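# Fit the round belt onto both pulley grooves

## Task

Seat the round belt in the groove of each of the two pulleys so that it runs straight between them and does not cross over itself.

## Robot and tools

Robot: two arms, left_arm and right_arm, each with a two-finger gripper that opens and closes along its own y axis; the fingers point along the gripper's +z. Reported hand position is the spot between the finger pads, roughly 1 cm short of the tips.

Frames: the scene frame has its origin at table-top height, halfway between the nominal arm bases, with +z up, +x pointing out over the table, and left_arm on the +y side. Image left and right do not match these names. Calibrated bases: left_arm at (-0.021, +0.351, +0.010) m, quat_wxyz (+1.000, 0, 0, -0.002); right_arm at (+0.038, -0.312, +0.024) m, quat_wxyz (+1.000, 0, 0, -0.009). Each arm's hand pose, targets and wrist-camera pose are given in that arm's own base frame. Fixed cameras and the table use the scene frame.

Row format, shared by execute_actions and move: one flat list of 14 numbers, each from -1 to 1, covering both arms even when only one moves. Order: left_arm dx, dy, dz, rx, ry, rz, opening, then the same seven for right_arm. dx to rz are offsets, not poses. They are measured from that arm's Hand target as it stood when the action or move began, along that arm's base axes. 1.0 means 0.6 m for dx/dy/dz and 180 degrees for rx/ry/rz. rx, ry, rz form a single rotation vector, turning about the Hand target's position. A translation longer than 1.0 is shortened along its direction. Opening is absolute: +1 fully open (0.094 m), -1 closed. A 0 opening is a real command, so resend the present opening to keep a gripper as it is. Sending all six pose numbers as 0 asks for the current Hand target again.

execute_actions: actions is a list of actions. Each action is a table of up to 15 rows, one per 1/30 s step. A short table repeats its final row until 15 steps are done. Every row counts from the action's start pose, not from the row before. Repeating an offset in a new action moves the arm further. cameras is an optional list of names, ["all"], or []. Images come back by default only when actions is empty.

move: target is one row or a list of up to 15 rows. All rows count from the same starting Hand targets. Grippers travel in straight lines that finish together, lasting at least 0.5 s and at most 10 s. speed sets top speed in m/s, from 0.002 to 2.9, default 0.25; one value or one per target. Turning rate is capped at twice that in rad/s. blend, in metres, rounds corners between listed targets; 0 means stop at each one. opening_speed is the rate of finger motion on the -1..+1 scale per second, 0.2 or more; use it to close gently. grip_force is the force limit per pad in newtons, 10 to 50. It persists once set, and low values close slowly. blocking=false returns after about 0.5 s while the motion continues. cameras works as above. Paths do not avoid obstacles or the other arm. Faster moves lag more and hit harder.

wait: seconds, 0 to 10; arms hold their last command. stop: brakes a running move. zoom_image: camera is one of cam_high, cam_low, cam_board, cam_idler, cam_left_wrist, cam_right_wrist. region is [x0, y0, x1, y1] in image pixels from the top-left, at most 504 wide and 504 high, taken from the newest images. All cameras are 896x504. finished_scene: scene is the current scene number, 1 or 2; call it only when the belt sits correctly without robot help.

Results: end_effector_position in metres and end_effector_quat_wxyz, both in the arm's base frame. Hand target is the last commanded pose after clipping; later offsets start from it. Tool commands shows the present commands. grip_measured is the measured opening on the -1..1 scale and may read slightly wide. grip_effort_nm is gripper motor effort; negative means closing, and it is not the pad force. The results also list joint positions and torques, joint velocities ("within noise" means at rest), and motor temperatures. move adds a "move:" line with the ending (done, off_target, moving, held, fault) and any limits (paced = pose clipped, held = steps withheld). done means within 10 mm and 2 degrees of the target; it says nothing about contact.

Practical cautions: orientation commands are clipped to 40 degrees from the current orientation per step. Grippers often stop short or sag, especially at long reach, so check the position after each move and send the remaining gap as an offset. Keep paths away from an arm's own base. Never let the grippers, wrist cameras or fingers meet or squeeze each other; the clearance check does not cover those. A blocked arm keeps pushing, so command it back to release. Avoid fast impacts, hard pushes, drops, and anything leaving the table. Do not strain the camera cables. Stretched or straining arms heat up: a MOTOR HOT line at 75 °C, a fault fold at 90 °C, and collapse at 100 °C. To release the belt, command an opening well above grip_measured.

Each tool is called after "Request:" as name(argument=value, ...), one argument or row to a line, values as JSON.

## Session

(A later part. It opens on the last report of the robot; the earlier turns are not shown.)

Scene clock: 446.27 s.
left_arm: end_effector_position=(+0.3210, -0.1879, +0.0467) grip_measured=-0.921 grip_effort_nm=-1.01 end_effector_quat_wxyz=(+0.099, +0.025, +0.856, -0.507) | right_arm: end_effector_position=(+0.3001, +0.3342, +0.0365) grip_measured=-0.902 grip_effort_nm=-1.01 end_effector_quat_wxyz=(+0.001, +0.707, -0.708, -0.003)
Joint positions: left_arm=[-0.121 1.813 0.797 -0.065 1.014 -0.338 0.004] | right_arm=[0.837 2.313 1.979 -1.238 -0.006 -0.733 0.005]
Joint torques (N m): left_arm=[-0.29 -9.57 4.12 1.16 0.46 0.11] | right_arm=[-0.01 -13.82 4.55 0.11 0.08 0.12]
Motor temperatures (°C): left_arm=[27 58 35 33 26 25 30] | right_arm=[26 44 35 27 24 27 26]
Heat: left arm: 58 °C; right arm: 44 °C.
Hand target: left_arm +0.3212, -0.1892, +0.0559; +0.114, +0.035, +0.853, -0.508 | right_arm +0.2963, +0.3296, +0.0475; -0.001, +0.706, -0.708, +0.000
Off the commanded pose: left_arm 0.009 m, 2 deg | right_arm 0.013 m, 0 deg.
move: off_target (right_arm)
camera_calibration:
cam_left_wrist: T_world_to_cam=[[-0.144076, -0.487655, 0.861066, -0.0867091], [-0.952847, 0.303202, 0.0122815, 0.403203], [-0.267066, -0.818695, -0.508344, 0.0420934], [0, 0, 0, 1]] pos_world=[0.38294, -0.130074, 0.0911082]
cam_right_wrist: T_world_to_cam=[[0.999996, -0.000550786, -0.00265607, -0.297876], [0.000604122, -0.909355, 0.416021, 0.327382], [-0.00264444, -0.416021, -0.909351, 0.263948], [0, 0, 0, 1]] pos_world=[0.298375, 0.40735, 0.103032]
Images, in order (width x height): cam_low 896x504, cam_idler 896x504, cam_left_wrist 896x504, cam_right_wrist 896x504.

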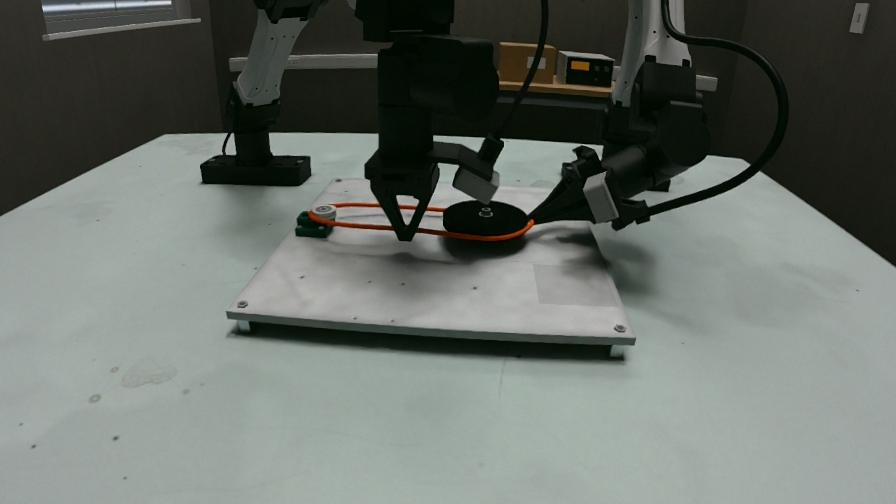

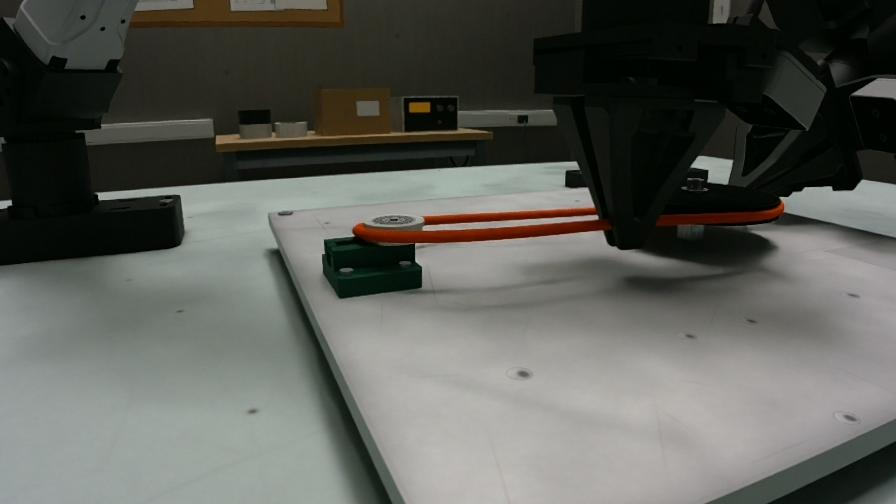

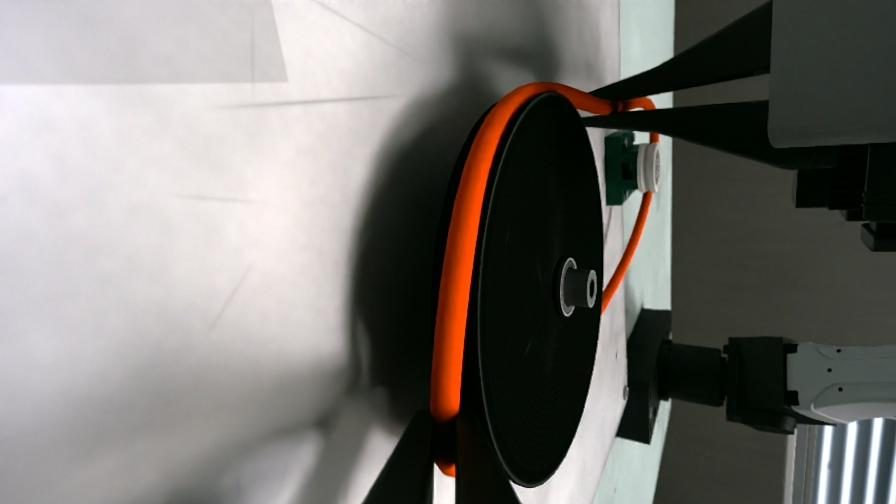

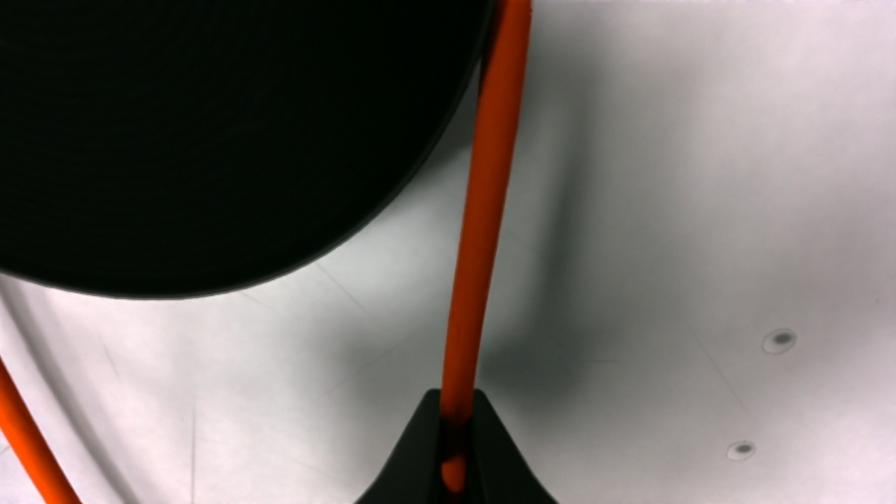

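Request:
move(
  target=[
    [0,-0.004,0,0,0,0,-0.96,0,0,0.01,0,0,0,-0.95],
    [0,-0.004,0,0,0,0,-0.78,0,0,0.01,0,0,0,-0.95],
    [0,-0.004,0,0,0,0,-0.96,0,0,0.01,0,0,0,-0.95],
  ],
  opening_speed=0.4,
  cameras=["cam_left_wrist","cam_idler"],
)

Request:
zoom_image(
  camera="cam_idler",
  region=[580, 140, 880, 290],
)

Request:
move(
  target=[
    [0,0,0,0,0,0,-0.96,0,0,0,0,0,0,-0.95],
    [0,0,0,0,0,0,-0.96,0,0,0,0,0,0,-0.75],
  ],
  opening_speed=0.4,
  cameras=["cam_left_wrist","cam_idler","cam_low","cam_right_wrist"],
)

Request:
zoom_image(
  camera="cam_idler",
  region=[580, 140, 880, 290],
)

Scene clock: 450.67 s.
left_arm: end_effector_position=(+0.3205, -0.1888, +0.0456) grip_measured=-0.948 grip_effort_nm=-0.94 end_effector_quat_wxyz=(+0.098, +0.022, +0.858, -0.505) | right_arm: end_effector_position=(+0.2982, +0.3314, +0.0365) grip_measured=-0.902 grip_effort_nm=-1.01 end_effector_quat_wxyz=(+0.007, +0.707, -0.708, -0.001)
Joint positions: left_arm=[-0.126 1.811 0.793 -0.06 1.006 -0.35 0.002] | right_arm=[0.837 2.313 1.979 -1.252 -0.003 -0.733 0.005]
Joint torques (N m): left_arm=[-0.58 -9.5 4.25 1.23 0.5 0.11] | right_arm=[-0.21 -13.78 6.11 -0.03 0.04 0.14]
Motor temperatures (°C): left_arm=[27 58 35 33 26 25 30] | right_arm=[26 46 35 27 24 27 27]
Heat: left arm: 58 °C; right arm: 46 °C.
Hand target: left_arm +0.3213, -0.1917, +0.0561; +0.114, +0.035, +0.853, -0.508 | right_arm +0.2963, +0.3296, +0.0535; -0.001, +0.706, -0.708, +0.000
Off the commanded pose: left_arm 0.011 m, 2 deg | right_arm 0.017 m, 1 deg.
move: off_target (left_arm, right_arm); target 2's new opening was sent with left_arm's hand 0.010 m and 3 deg from that target; target 3's new opening was sent with left_arm's hand 0.011 m and 3 deg from that target
camera_calibration:
cam_left_wrist: T_world_to_cam=[[-0.136815, -0.49245, 0.85952, -0.0894441], [-0.954067, 0.298962, 0.0194218, 0.402286], [-0.266528, -0.817383, -0.510733, 0.0407932], [0, 0, 0, 1]] pos_world=[0.382443, -0.130971, 0.0899003]
Images, in order (width x height): cam_idler 896x504, cam_left_wrist 896x504.

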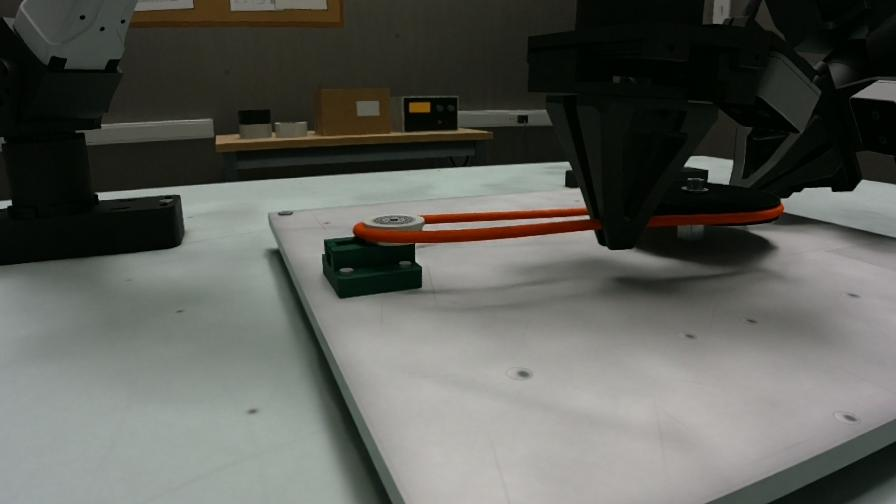

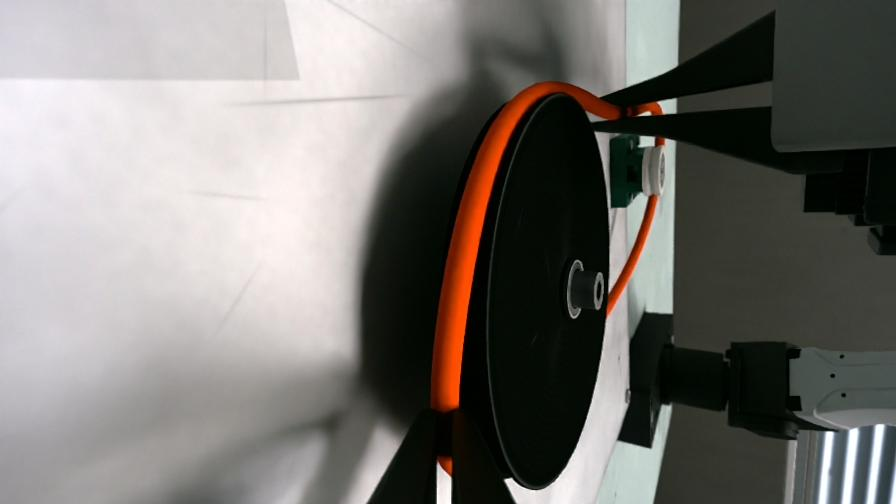

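Scaled by 1.680 from the camera's 896x504 image, which has a finer 1280x720 frame.

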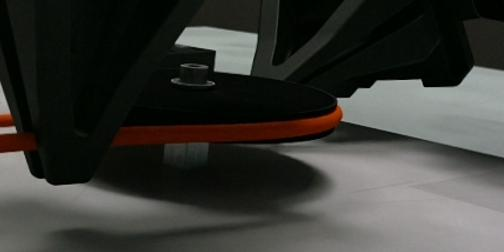

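Scene clock: 451.87 s.
left_arm: end_effector_position=(+0.3214, -0.1872, +0.0459) grip_measured=-0.960 grip_effort_nm=0.04 end_effector_quat_wxyz=(+0.100, +0.020, +0.858, -0.503) | right_arm: end_effector_position=(+0.2980, +0.3311, +0.0365) grip_measured=-0.752 grip_effort_nm=0.10 end_effector_quat_wxyz=(+0.008, +0.707, -0.708, -0.001)
Joint positions: left_arm=[-0.122 1.809 0.792 -0.06 1.003 -0.35 0.002] | right_arm=[0.837 2.313 1.979 -1.253 -0.003 -0.733 0.012]
Joint torques (N m): left_arm=[-0.99 -9.25 4.3 1.23 0.53 0.11] | right_arm=[0.01 -13.93 6.04 0 0.03 0.11]
Motor temperatures (°C): left_arm=[27 58 34 33 26 25 30] | right_arm=[26 47 35 27 24 27 27]
Heat: left arm: 58 °C; right arm: 47 °C.
Hand target: left_arm +0.3212, -0.1917, +0.0559; +0.114, +0.035, +0.853, -0.508 | right_arm +0.2963, +0.3297, +0.0535; -0.001, +0.706, -0.708, +0.000
Off the commanded pose: left_arm 0.011 m, 3 deg | right_arm 0.017 m, 1 deg.
move: off_target (left_arm, right_arm); target 2's new opening was sent with right_arm's hand 0.017 m and 1 deg from that target
camera_calibration:
cam_left_wrist: T_world_to_cam=[[-0.135286, -0.494994, 0.8583, -0.0896684], [-0.955759, 0.293558, 0.0186514, 0.402214], [-0.261193, -0.817805, -0.51281, 0.0408273], [0, 0, 0, 1]] pos_world=[0.382953, -0.12907, 0.0903972]
cam_right_wrist: T_world_to_cam=[[0.999946, -0.000554499, -0.0103427, -0.295489], [0.00392448, -0.903828, 0.427878, 0.32125], [-0.00958532, -0.427896, -0.903777, 0.268471], [0, 0, 0, 1]] pos_world=[0.296786, 0.405068, 0.102126]
Images, in order (width x height): cam_low 896x504, cam_idler 896x504, cam_left_wrist 896x504, cam_right_wrist 896x504.

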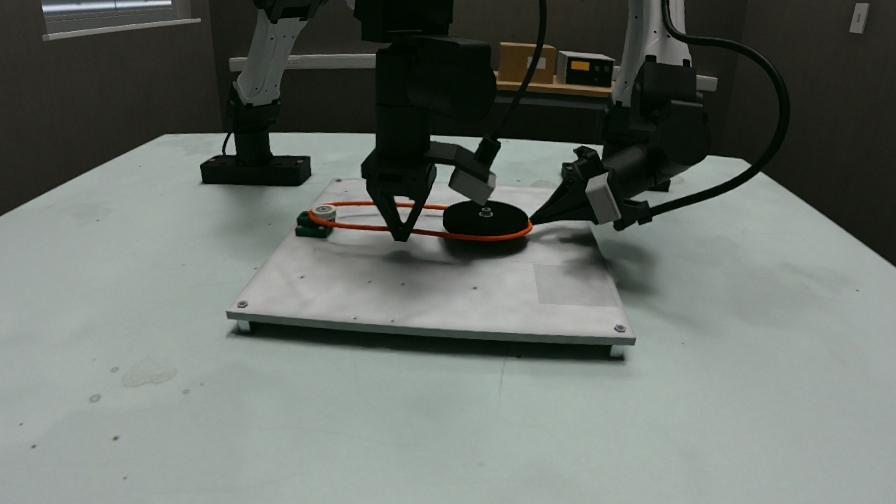

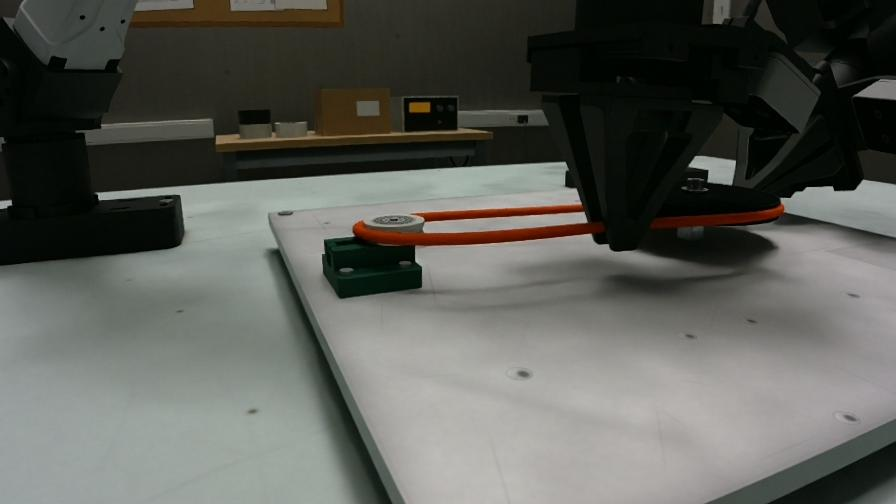

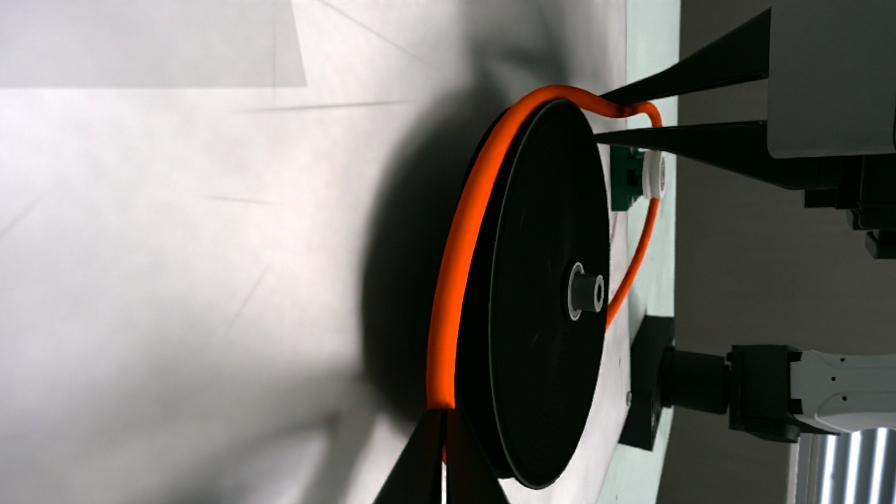

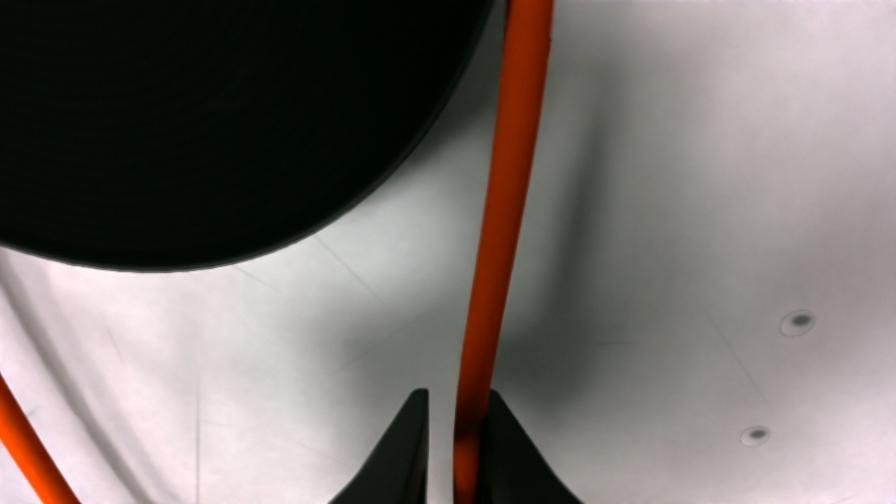

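Scaled by 1.680 from the camera's 896x504 image, which has a finer 1280x720 frame.

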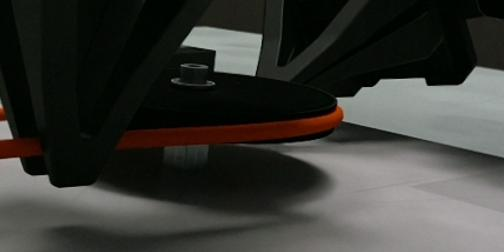

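Request:
move(
  target=[
    [0,0,0,0,0,0,-0.96,0,0,-0.01,0,0,0,-0.95],
    [0,0,0,0,0,0,-0.96,0,0,0.015,0,0,0,-0.95],
    [0,0,0,0,0,0,-0.96,0,0,0.02,0,0,0,-0.95],
    [0,0,0,0,0,0,-0.96,0,0,0.0,0,0,0,-0.6],
    [0,0,0,0,0,0,-0.96,0,0,0.08,0,0,0,-0.6],
    [0,0,0,0,0,0,-0.96,-0.06,-0.09,0.08,0,0,0,-1],
    [0,0,0,0,0,0,-0.96,-0.06,-0.09,-0.017,0,0,0,-1],
  ],
  speed=0.15,
  cameras=["cam_idler"],
)

Request:
zoom_image(
  camera="cam_idler",
  region=[580, 140, 880, 290],
)

Request:
move(
  target=[0,0,0,0,0,0,-0.96,0,-0.12,0,0,0,0,-1],
  speed=0.06,
  cameras=["cam_low","cam_idler","cam_left_wrist"],
)

Request:
zoom_image(
  camera="cam_low",
  region=[290, 170, 570, 270],
)

Request:
zoom_image(
  camera="cam_idler",
  region=[580, 140, 880, 290],
)

Scene clock: 459.90 s.
left_arm: end_effector_position=(+0.3218, -0.1872, +0.0460) grip_measured=-0.960 grip_effort_nm=0.04 end_effector_quat_wxyz=(+0.101, +0.021, +0.858, -0.503) | right_arm: end_effector_position=(+0.2587, +0.2778, +0.0481) grip_measured=-0.990 grip_effort_nm=-0.53 end_effector_quat_wxyz=(-0.003, +0.705, -0.709, -0.002)
Joint positions: left_arm=[-0.122 1.809 0.792 -0.057 1.003 -0.35 0.002] | right_arm=[0.82 2.011 1.546 -1.1 -0.003 -0.745 0]
Joint torques (N m): left_arm=[-0.99 -9.25 4.3 1.21 0.53 0.11] | right_arm=[-0.57 -8.2 5.24 0.39 0.04 0.01]
Motor temperatures (°C): left_arm=[27 55 34 33 26 25 30] | right_arm=[26 49 35 27 24 27 27]
Heat: left arm: 55 °C; right arm: 49 °C.
Hand target: left_arm +0.3212, -0.1917, +0.0560; +0.114, +0.035, +0.853, -0.508 | right_arm +0.2602, +0.2757, +0.0434; -0.001, +0.706, -0.708, +0.000
Off the commanded pose: left_arm 0.011 m, 2 deg | right_arm 0.006 m, 0 deg.
move: off_target (left_arm)
Images, in order (width x height): cam_idler 896x504.

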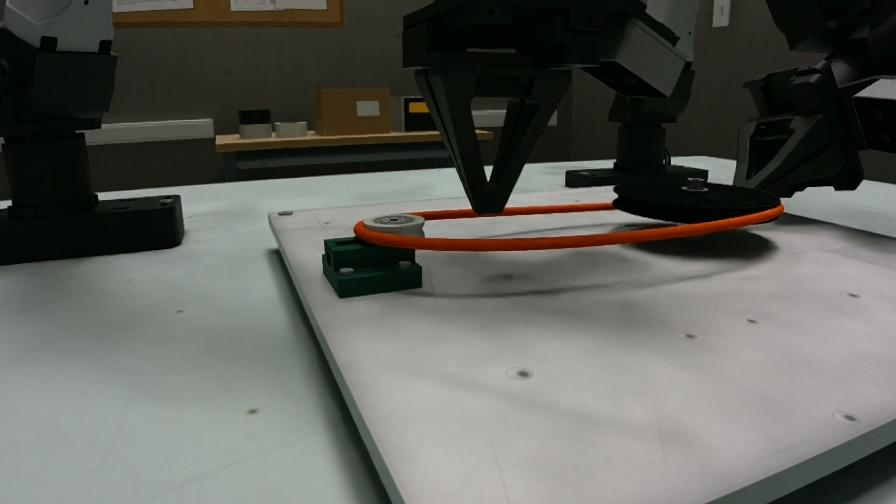

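Scaled by 1.680 from the camera's 896x504 image, which has a finer 1280x720 frame.

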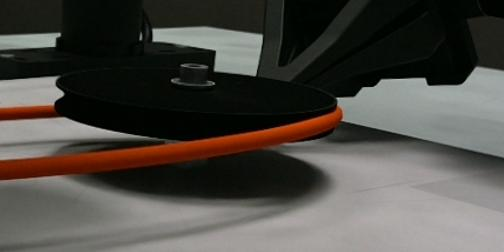

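Scene clock: 461.67 s.
left_arm: end_effector_position=(+0.3212, -0.1883, +0.0460) grip_measured=-0.960 grip_effort_nm=0.04 end_effector_quat_wxyz=(+0.100, +0.022, +0.858, -0.503) | right_arm: end_effector_position=(+0.2631, +0.2213, +0.0414) grip_measured=-0.990 grip_effort_nm=-0.52 end_effector_quat_wxyz=(-0.017, +0.708, -0.706, -0.016)
Joint positions: left_arm=[-0.125 1.809 0.792 -0.057 1.002 -0.35 0.002] | right_arm=[0.681 1.863 1.312 -0.989 -0.036 -0.893 0]
Joint torques (N m): left_arm=[-0.65 -9.25 4.29 1.21 0.53 0.11] | right_arm=[-1.77 -9.33 3.99 0 0.33 0.02]
Motor temperatures (°C): left_arm=[27 55 34 33 26 25 30] | right_arm=[26 49 35 27 24 27 26]
Heat: left arm: 55 °C; right arm: 49 °C.
Hand target: left_arm +0.3212, -0.1916, +0.0559; +0.114, +0.035, +0.853, -0.508 | right_arm +0.2604, +0.2036, +0.0433; -0.001, +0.706, -0.708, +0.000
Off the commanded pose: left_arm 0.011 m, 2 deg | right_arm 0.018 m, 3 deg.
move: off_target (left_arm, right_arm)
camera_calibration:
cam_left_wrist: T_world_to_cam=[[-0.139132, -0.494864, 0.85776, -0.0890586], [-0.954925, 0.296411, 0.0161149, 0.402679], [-0.262224, -0.816854, -0.513798, 0.0404731], [0, 0, 0, 1]] pos_world=[0.38275, -0.13037, 0.0906968]
Images, in order (width x height): cam_low 896x504, cam_idler 896x504, cam_left_wrist 896x504.

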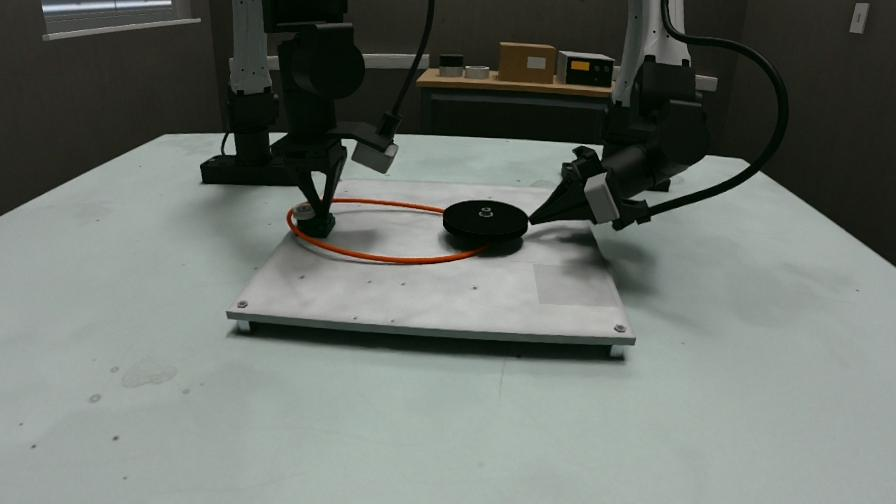

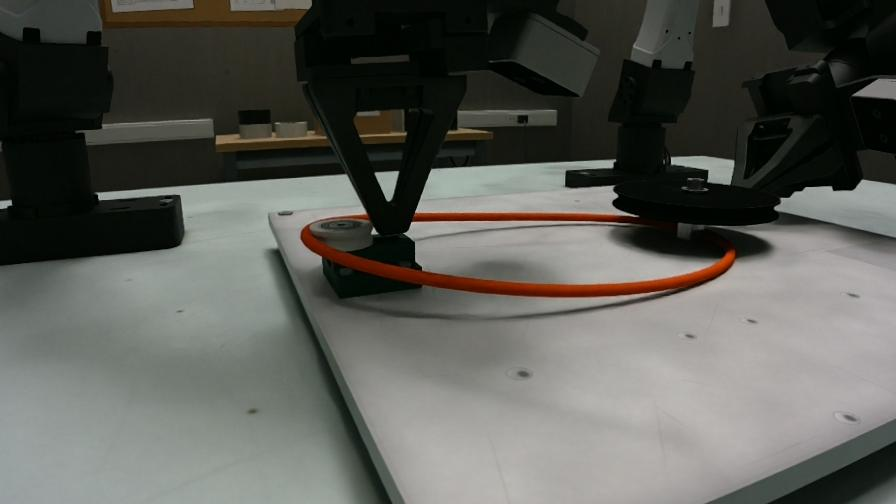

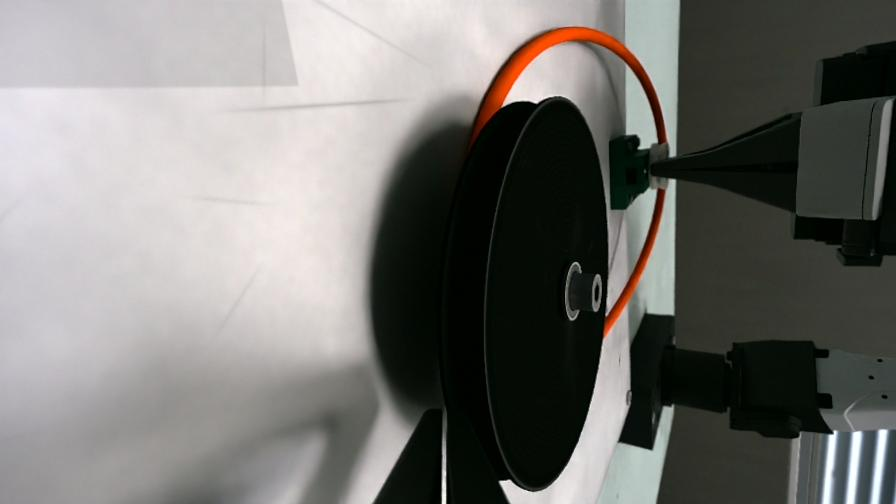

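Scaled by 1.800 from the camera's 896x504 image, which has a finer 1280x720 frame.

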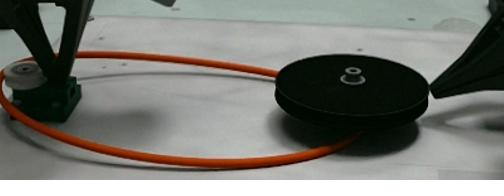

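Scaled by 1.680 from the camera's 896x504 image, which has a finer 1280x720 frame.

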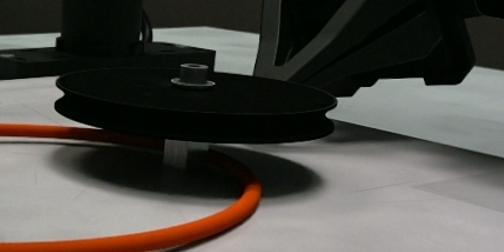

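Request:
move(
  target=[
    [0,0.09,0.06,0.0,0,0,-0.6,0,0.09,0.02,0,0,0,-1],
    [0.1,0.15,0.19,0.2,-0.08,-0.18,-0.4,0,0.05,0.2,0,0,0,-0.5],
    [0.148,-0.155,0.113,0.341,-0.128,-0.310,-0.4,-0.058,-0.18,0.2,0,0,0,-0.5],
  ],
  blend=[0.02,0.03,0],
  speed=0.3,
  cameras=["cam_left_wrist","cam_board"],
)

Scene clock: 473.07 s.
left_arm: end_effector_position=(+0.4032, -0.2865, +0.1162) grip_measured=-0.402 grip_effort_nm=0.14 end_effector_quat_wxyz=(+0.060, +0.557, +0.829, -0.010) | right_arm: end_effector_position=(+0.2259, +0.0987, +0.1627) grip_measured=-0.502 grip_effort_nm=0.11 end_effector_quat_wxyz=(+0.004, +0.705, -0.710, -0.006)
Joint positions: left_arm=[-0.612 2.479 2.589 -1.561 0.017 0.57 0.028] | right_arm=[0.406 1.492 1.387 -1.477 -0.008 -1.157 0.023]
Joint torques (N m): left_arm=[0.66 -11.17 8.57 0.41 -0.05 -0.01] | right_arm=[-0.75 -5.98 4.79 0.34 0.11 -0.02]
Heat: left arm: 54 °C; right arm: 47 °C.
Hand target: left_arm +0.4100, -0.2848, +0.1237; -0.002, +0.551, +0.834, -0.001 | right_arm +0.2256, +0.0956, +0.1633; -0.001, +0.706, -0.708, +0.000
Off the commanded pose: left_arm 0.010 m, 7 deg | right_arm 0.003 m, 1 deg.
joint sent to its limit (left arm) — joint 4 (wrist pitch), lower limit. The joint targets are off in orientation, not in position.
move: off_target (left_arm); blend cut to 0 m at target 2; target 2's new opening was sent with right_arm's hand 0.016 m and 2 deg from that target
camera_calibration:
cam_left_wrist: T_world_to_cam=[[-0.923546, -0.37983, -0.0528431, 0.26857], [-0.377149, 0.874665, 0.304498, 0.408348], [-0.0694374, 0.301148, -0.951046, 0.31121], [0, 0, 0, 1]] pos_world=[0.423654, -0.348877, 0.185826]
Images, in order (width x height): cam_board 896x504, cam_left_wrist 896x504.

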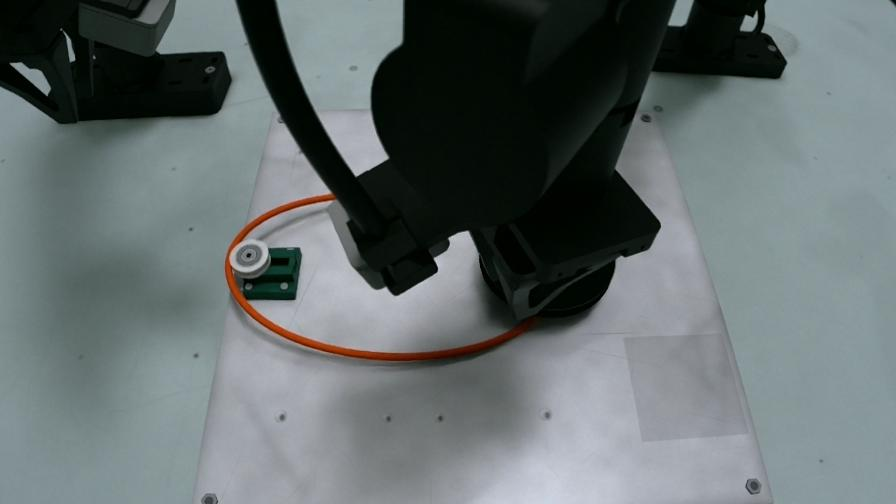

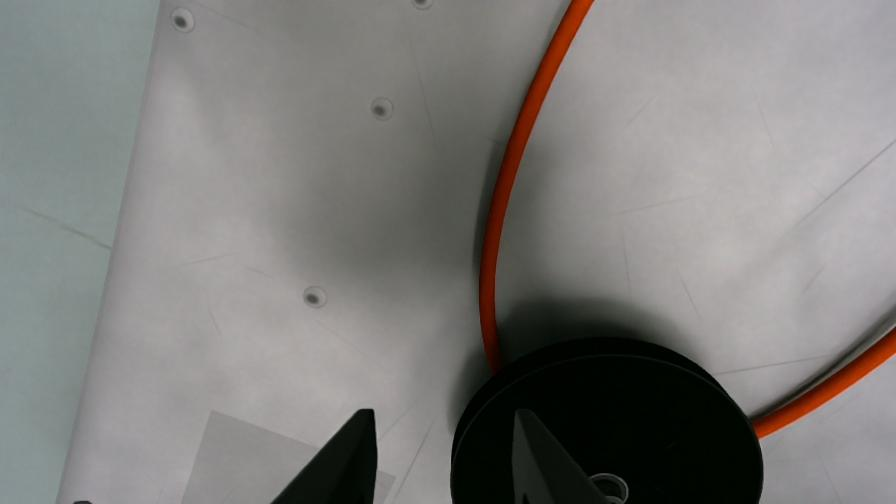

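Request:
move(
  target=[
    [-0.012,-0.013,-0.05,0,0,0,-0.5,0,0,0,0,0,0,-0.5],
    [-0.012,-0.013,-0.141,0,0,0,-0.5,0,0,0,0,0,0,-0.5],
    [-0.012,-0.013,-0.141,0,0,0,-0.96,0,0,0,0,0,0,-0.5],
  ],
  cameras=["cam_low","cam_left_wrist"],
)

Scene clock: 476.27 s.
left_arm: end_effector_position=(+0.4001, -0.2892, +0.0356) grip_measured=-0.919 grip_effort_nm=-1.01 end_effector_quat_wxyz=(-0.013, +0.552, +0.834, -0.007) | right_arm: end_effector_position=(+0.2259, +0.0987, +0.1627) grip_measured=-0.502 grip_effort_nm=0.11 end_effector_quat_wxyz=(+0.004, +0.705, -0.709, -0.006)
Joint positions: left_arm=[-0.621 2.639 2.569 -1.526 0.014 0.549 0.004] | right_arm=[0.406 1.492 1.387 -1.477 -0.008 -1.158 0.023]
Joint torques (N m): left_arm=[-0.51 -12.52 6.23 0.3 -0.05 -0.01] | right_arm=[-0.92 -6.06 4.81 0.38 0.03 0.01]
Motor temperatures (°C): left_arm=[27 55 35 32 26 25 29] | right_arm=[26 46 34 27 24 27 26]
Heat: left arm: 55 °C; right arm: 46 °C.
Hand target: left_arm +0.4028, -0.2925, +0.0391; -0.002, +0.551, +0.834, -0.001 | right_arm +0.2256, +0.0956, +0.1633; -0.001, +0.706, -0.708, +0.000
Off the commanded pose: left_arm 0.006 m, 1 deg | right_arm 0.003 m, 1 deg.
move: done
camera_calibration:
cam_left_wrist: T_world_to_cam=[[-0.92087, -0.389232, 0.0222904, 0.253965], [-0.344637, 0.83943, 0.420218, 0.406676], [-0.182273, 0.379284, -0.90715, 0.301391], [0, 0, 0, 1]] pos_world=[0.42896, -0.356838, 0.0968536]
Images, in order (width x height): cam_low 896x504, cam_left_wrist 896x504.

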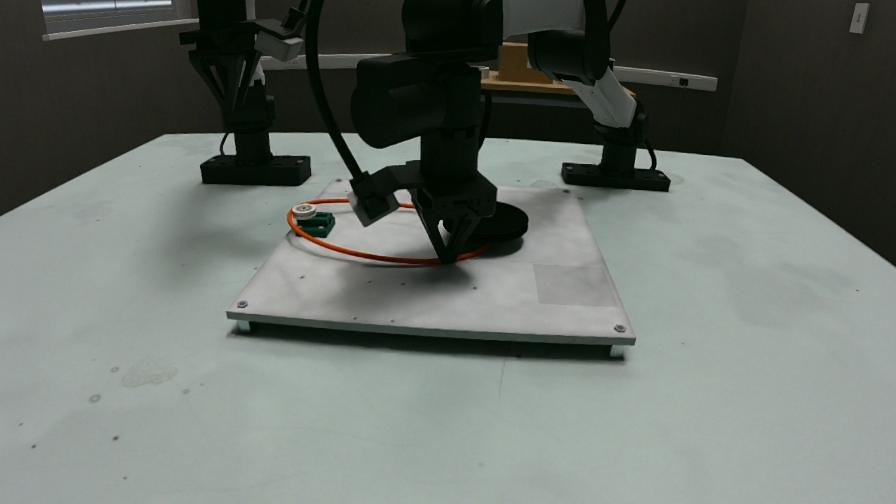

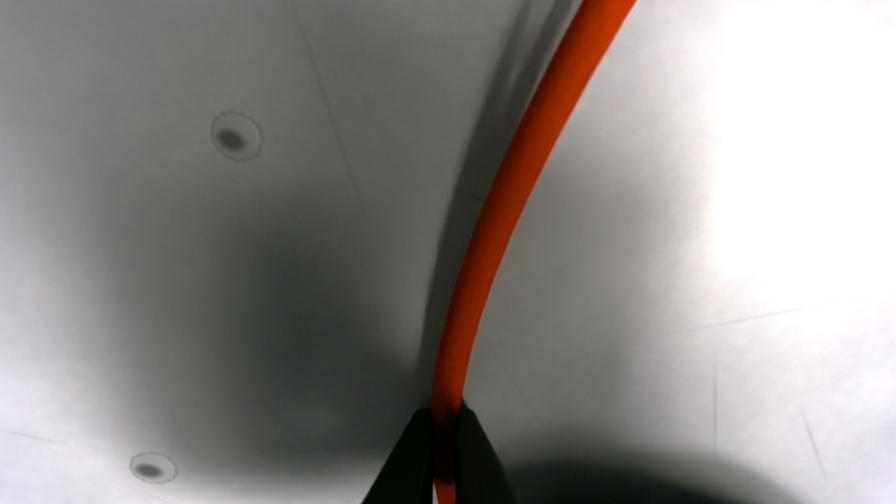

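Request:
move(
  target=[
    [0,0,0.012,0,0,0,-0.96,0,0,0,0,0,0,-0.5],
    [0.035,0.1,0.022,0,0,0.12,-0.96,0,0,0,0,0,0,-0.5],
    [-0.005,0.188,0.037,0,0,0.25,-0.96,0,0,0,0,0,0,-0.5],
    [-0.071,0.218,0.049,0,0,0.37,-0.96,0,0,0,0,0,0,-0.5],
  ],
  speed=0.15,
  blend=[0.005,0.02,0.02,0],
)

Request:
move(
  target=[
    [0.0,0.005,0.012,-0.15,0,0,-0.96,0.118,0.44,-0.1,0,0,0,-0.5],
    [0.0,0.012,0.026,-0.34,-0.04,0,-0.96,0.118,0.44,-0.1,0,0,0,-0.5],
  ],
  speed=0.25,
  blend=[0.01,0],
)

Request:
move(
  target=[
    [0,0,0,0,0,0,-0.96,0,0,-0.12,0,0,0,-0.5],
    [0,0,0,0,0,0,-0.96,0,0,-0.12,0,0,0,-0.95],
  ],
  speed=0.15,
  cameras=["cam_low","cam_right_wrist"],
)

Request:
move(
  target=[
    [0,0,0,0,0,0,-0.96,0.012,0,0.022,0,0,0,-0.95],
    [-0.035,0.03,-0.005,0,-0.04,0,-0.96,0.012,0,0.022,0,0,0,-0.95],
    [-0.065,0.04,-0.01,0,-0.04,0,-0.96,0.012,0,0.022,0,0,0,-0.95],
    [-0.065,-0.035,-0.037,0,-0.04,0,-0.96,0.012,0,0.022,0,0,0,-0.95],
    [-0.065,-0.058,-0.046,0,-0.04,0,-0.96,0.012,0,0.022,0,0,0,-0.95],
  ],
  speed=0.1,
  blend=[0.001,0.01,0,0.005,0],
  cameras=["cam_low","cam_idler","cam_left_wrist"],
)

Request:
zoom_image(
  camera="cam_idler",
  region=[580, 140, 880, 290],
)

Request:
zoom_image(
  camera="cam_low",
  region=[290, 170, 570, 270],
)

Scene clock: 482.70 s.
left_arm: end_effector_position=(+0.3575, -0.1778, +0.0522) grip_measured=-0.919 grip_effort_nm=-1.01 end_effector_quat_wxyz=(-0.020, +0.020, +0.999, -0.015) | right_arm: end_effector_position=(+0.2259, +0.0987, +0.1627) grip_measured=-0.502 grip_effort_nm=0.11 end_effector_quat_wxyz=(+0.004, +0.705, -0.709, -0.006)
Joint positions: left_arm=[-0.442 2.113 1.714 -1.197 0.044 -0.401 0.004] | right_arm=[0.406 1.492 1.387 -1.477 -0.008 -1.158 0.023]
Joint torques (N m): left_arm=[2.22 -13.67 4.78 0.06 -0.36 -0.09] | right_arm=[-0.68 -6.22 4.85 0.3 0.06 0.07]
Motor temperatures (°C): left_arm=[27 58 35 32 26 25 30] | right_arm=[26 44 34 27 24 27 26]
Heat: left arm: 58 °C; right arm: 44 °C.
Hand target: left_arm +0.3602, -0.1616, +0.0686; -0.002, +0.003, +1.000, -0.002 | right_arm +0.2256, +0.0956, +0.1633; -0.001, +0.706, -0.708, +0.000
Off the commanded pose: left_arm 0.023 m, 3 deg | right_arm 0.003 m, 1 deg.
move: off_target (left_arm); blend cut to 0.0036 m at target 1

Scene clock: 485.77 s.
left_arm: end_effector_position=(+0.3473, -0.1676, +0.0624) grip_measured=-0.919 grip_effort_nm=-1.01 end_effector_quat_wxyz=(+0.021, +0.006, +0.871, -0.491) | right_arm: end_effector_position=(+0.2940, +0.3595, +0.1032) grip_measured=-0.502 grip_effort_nm=0.11 end_effector_quat_wxyz=(-0.007, +0.709, -0.705, -0.004)
Joint positions: left_arm=[-0.055 1.948 1.151 -0.625 1.02 -0.125 0.004] | right_arm=[0.883 2.407 2.41 -1.559 -0.006 -0.694 0.023]
Joint torques (N m): left_arm=[4.74 -11.41 5.48 0.73 0.99 0.17] | right_arm=[-0.27 -9.95 8.01 0.19 0.07 0.18]
Motor temperatures (°C): left_arm=[27 59 35 32 26 25 30] | right_arm=[26 44 35 27 24 27 26]
Heat: left arm: 59 °C; right arm: 44 °C.
Hand target: left_arm +0.3602, -0.1545, +0.0842; +0.060, +0.003, +0.858, -0.510 | right_arm +0.2963, +0.3596, +0.1032; -0.001, +0.706, -0.708, +0.000
Off the commanded pose: left_arm 0.028 m, 5 deg | right_arm 0.002 m, 1 deg.
joint sent to its limit (right arm) — joint 4 (wrist pitch), lower limit. The joint targets still meet the commanded pose.
move: off_target (left_arm)

Scene clock: 487.37 s.
left_arm: end_effector_position=(+0.3477, -0.1676, +0.0624) grip_measured=-0.919 grip_effort_nm=-1.01 end_effector_quat_wxyz=(+0.022, +0.007, +0.871, -0.491) | right_arm: end_effector_position=(+0.2938, +0.3594, +0.0292) grip_measured=-0.948 grip_effort_nm=-0.07 end_effector_quat_wxyz=(+0.007, +0.709, -0.706, -0.002)
Joint positions: left_arm=[-0.055 1.948 1.151 -0.622 1.021 -0.125 0.004] | right_arm=[0.883 2.407 2.114 -1.292 -0.006 -0.692 0.002]
Joint torques (N m): left_arm=[4.74 -11.41 5.48 0.71 0.98 0.16] | right_arm=[-0.54 -12.29 5.12 0.44 0.08 0.12]
Motor temperatures (°C): left_arm=[27 59 35 32 26 25 30] | right_arm=[26 44 35 27 24 27 26]
Heat: left arm: 59 °C; right arm: 44 °C.
Hand target: left_arm +0.3601, -0.1545, +0.0842; +0.060, +0.003, +0.858, -0.510 | right_arm +0.2964, +0.3596, +0.0313; -0.001, +0.706, -0.708, +0.000
Off the commanded pose: left_arm 0.028 m, 5 deg | right_arm 0.003 m, 1 deg.
move: off_target (left_arm)
camera_calibration:
cam_right_wrist: T_world_to_cam=[[0.999926, 0.00516416, -0.0109881, -0.293352], [0.00934698, -0.905033, 0.425239, 0.348881], [-0.00774856, -0.425311, -0.905014, 0.272494], [0, 0, 0, 1]] pos_world=[0.292181, 0.433158, 0.0950299]
Images, in order (width x height): cam_low 896x504, cam_right_wrist 896x504.

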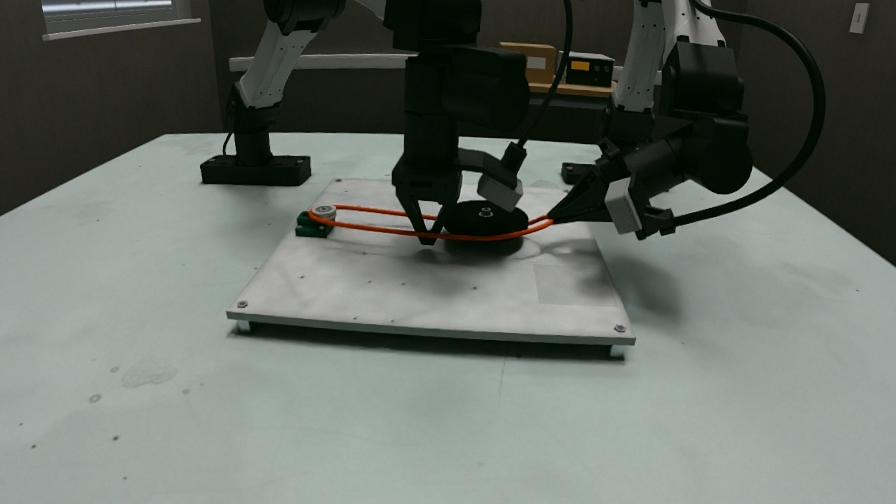

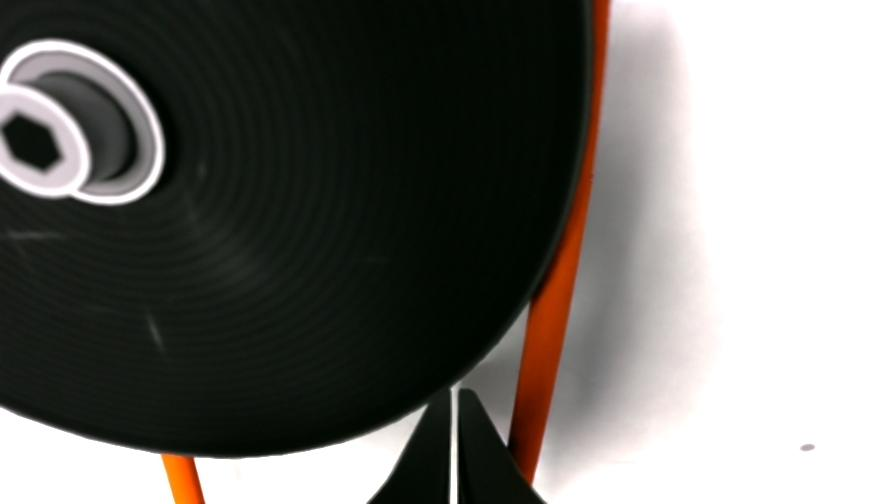

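Scene clock: 490.17 s.
left_arm: end_effector_position=(+0.3181, -0.1883, +0.0471) grip_measured=-0.920 grip_effort_nm=-1.01 end_effector_quat_wxyz=(+0.091, +0.024, +0.855, -0.510) | right_arm: end_effector_position=(+0.2966, +0.3594, +0.0427) grip_measured=-0.948 grip_effort_nm=-0.06 end_effector_quat_wxyz=(+0.005, +0.707, -0.707, -0.003)
Joint positions: left_arm=[-0.121 1.813 0.799 -0.085 1.024 -0.334 0.004] | right_arm=[0.878 2.407 2.167 -1.34 -0.008 -0.692 0.002]
Joint torques (N m): left_arm=[-0.25 -9.61 4.23 1.22 0.38 0.12] | right_arm=[-1.05 -10.65 7.83 0.26 0.12 0.03]
Motor temperatures (°C): left_arm=[28 59 35 32 26 25 30] | right_arm=[26 44 35 27 24 27 26]
Heat: left arm: 59 °C; right arm: 44 °C.
Hand target: left_arm +0.3212, -0.1893, +0.0566; +0.113, +0.035, +0.853, -0.509 | right_arm +0.3035, +0.3597, +0.0444; -0.001, +0.706, -0.708, +0.000
Off the commanded pose: left_arm 0.010 m, 3 deg | right_arm 0.007 m, 1 deg.
move: off_target (left_arm); blend cut to 0.0096 m at target 2
camera_calibration:
cam_left_wrist: T_world_to_cam=[[-0.134251, -0.481506, 0.8661, -0.0898935], [-0.950754, 0.308984, 0.0244058, 0.400529], [-0.279363, -0.820171, -0.499275, 0.0443362], [0, 0, 0, 1]] pos_world=[0.381122, -0.130678, 0.0902175]
Images, in order (width x height): cam_low 896x504, cam_idler 896x504, cam_left_wrist 896x504.

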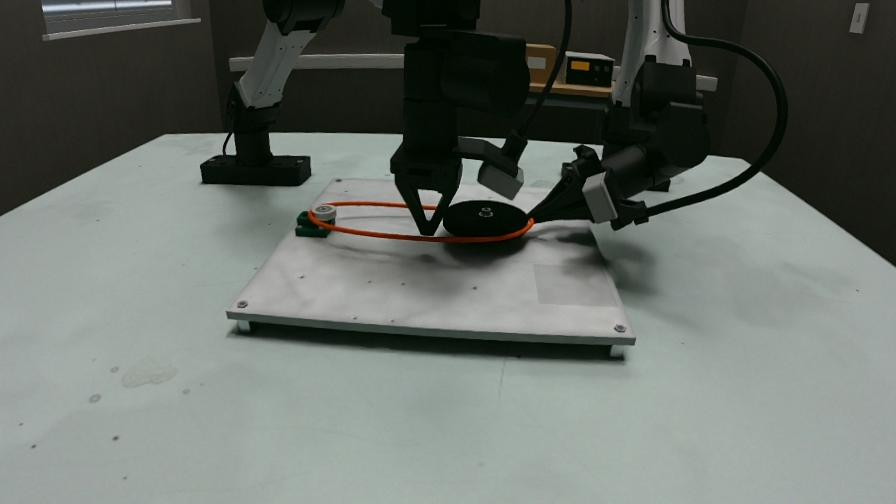

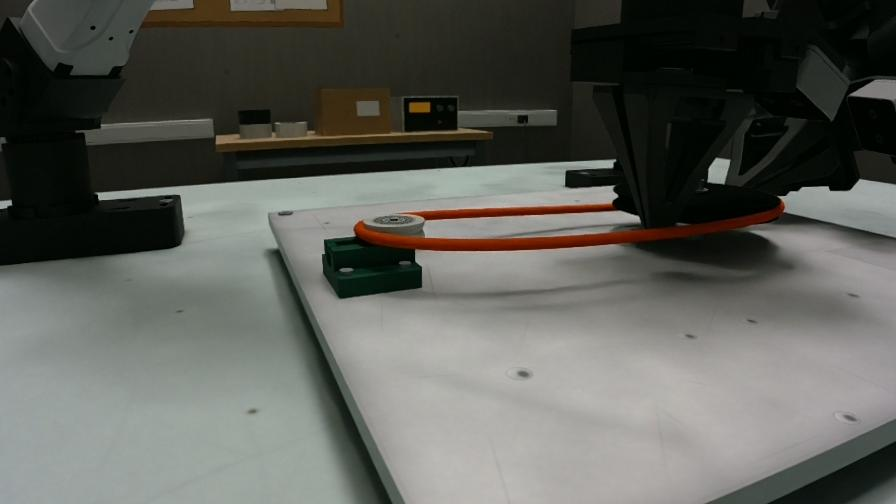

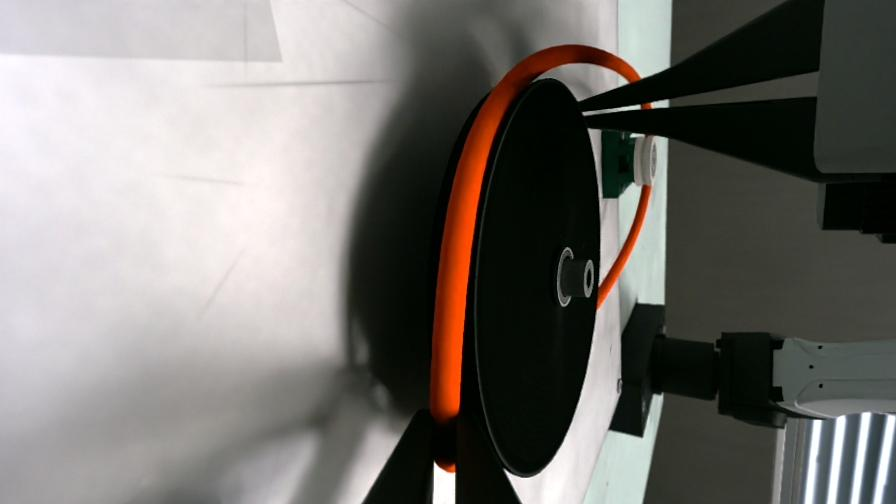

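Scaled by 1.680 from the camera's 896x504 image, which has a finer 1280x720 frame.

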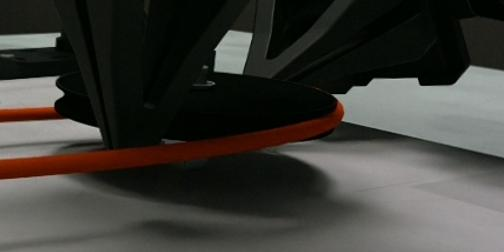

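Scaled by 1.800 from the camera's 896x504 image, which has a finer 1280x720 frame.

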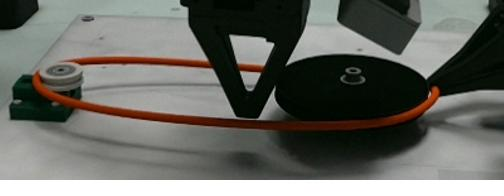

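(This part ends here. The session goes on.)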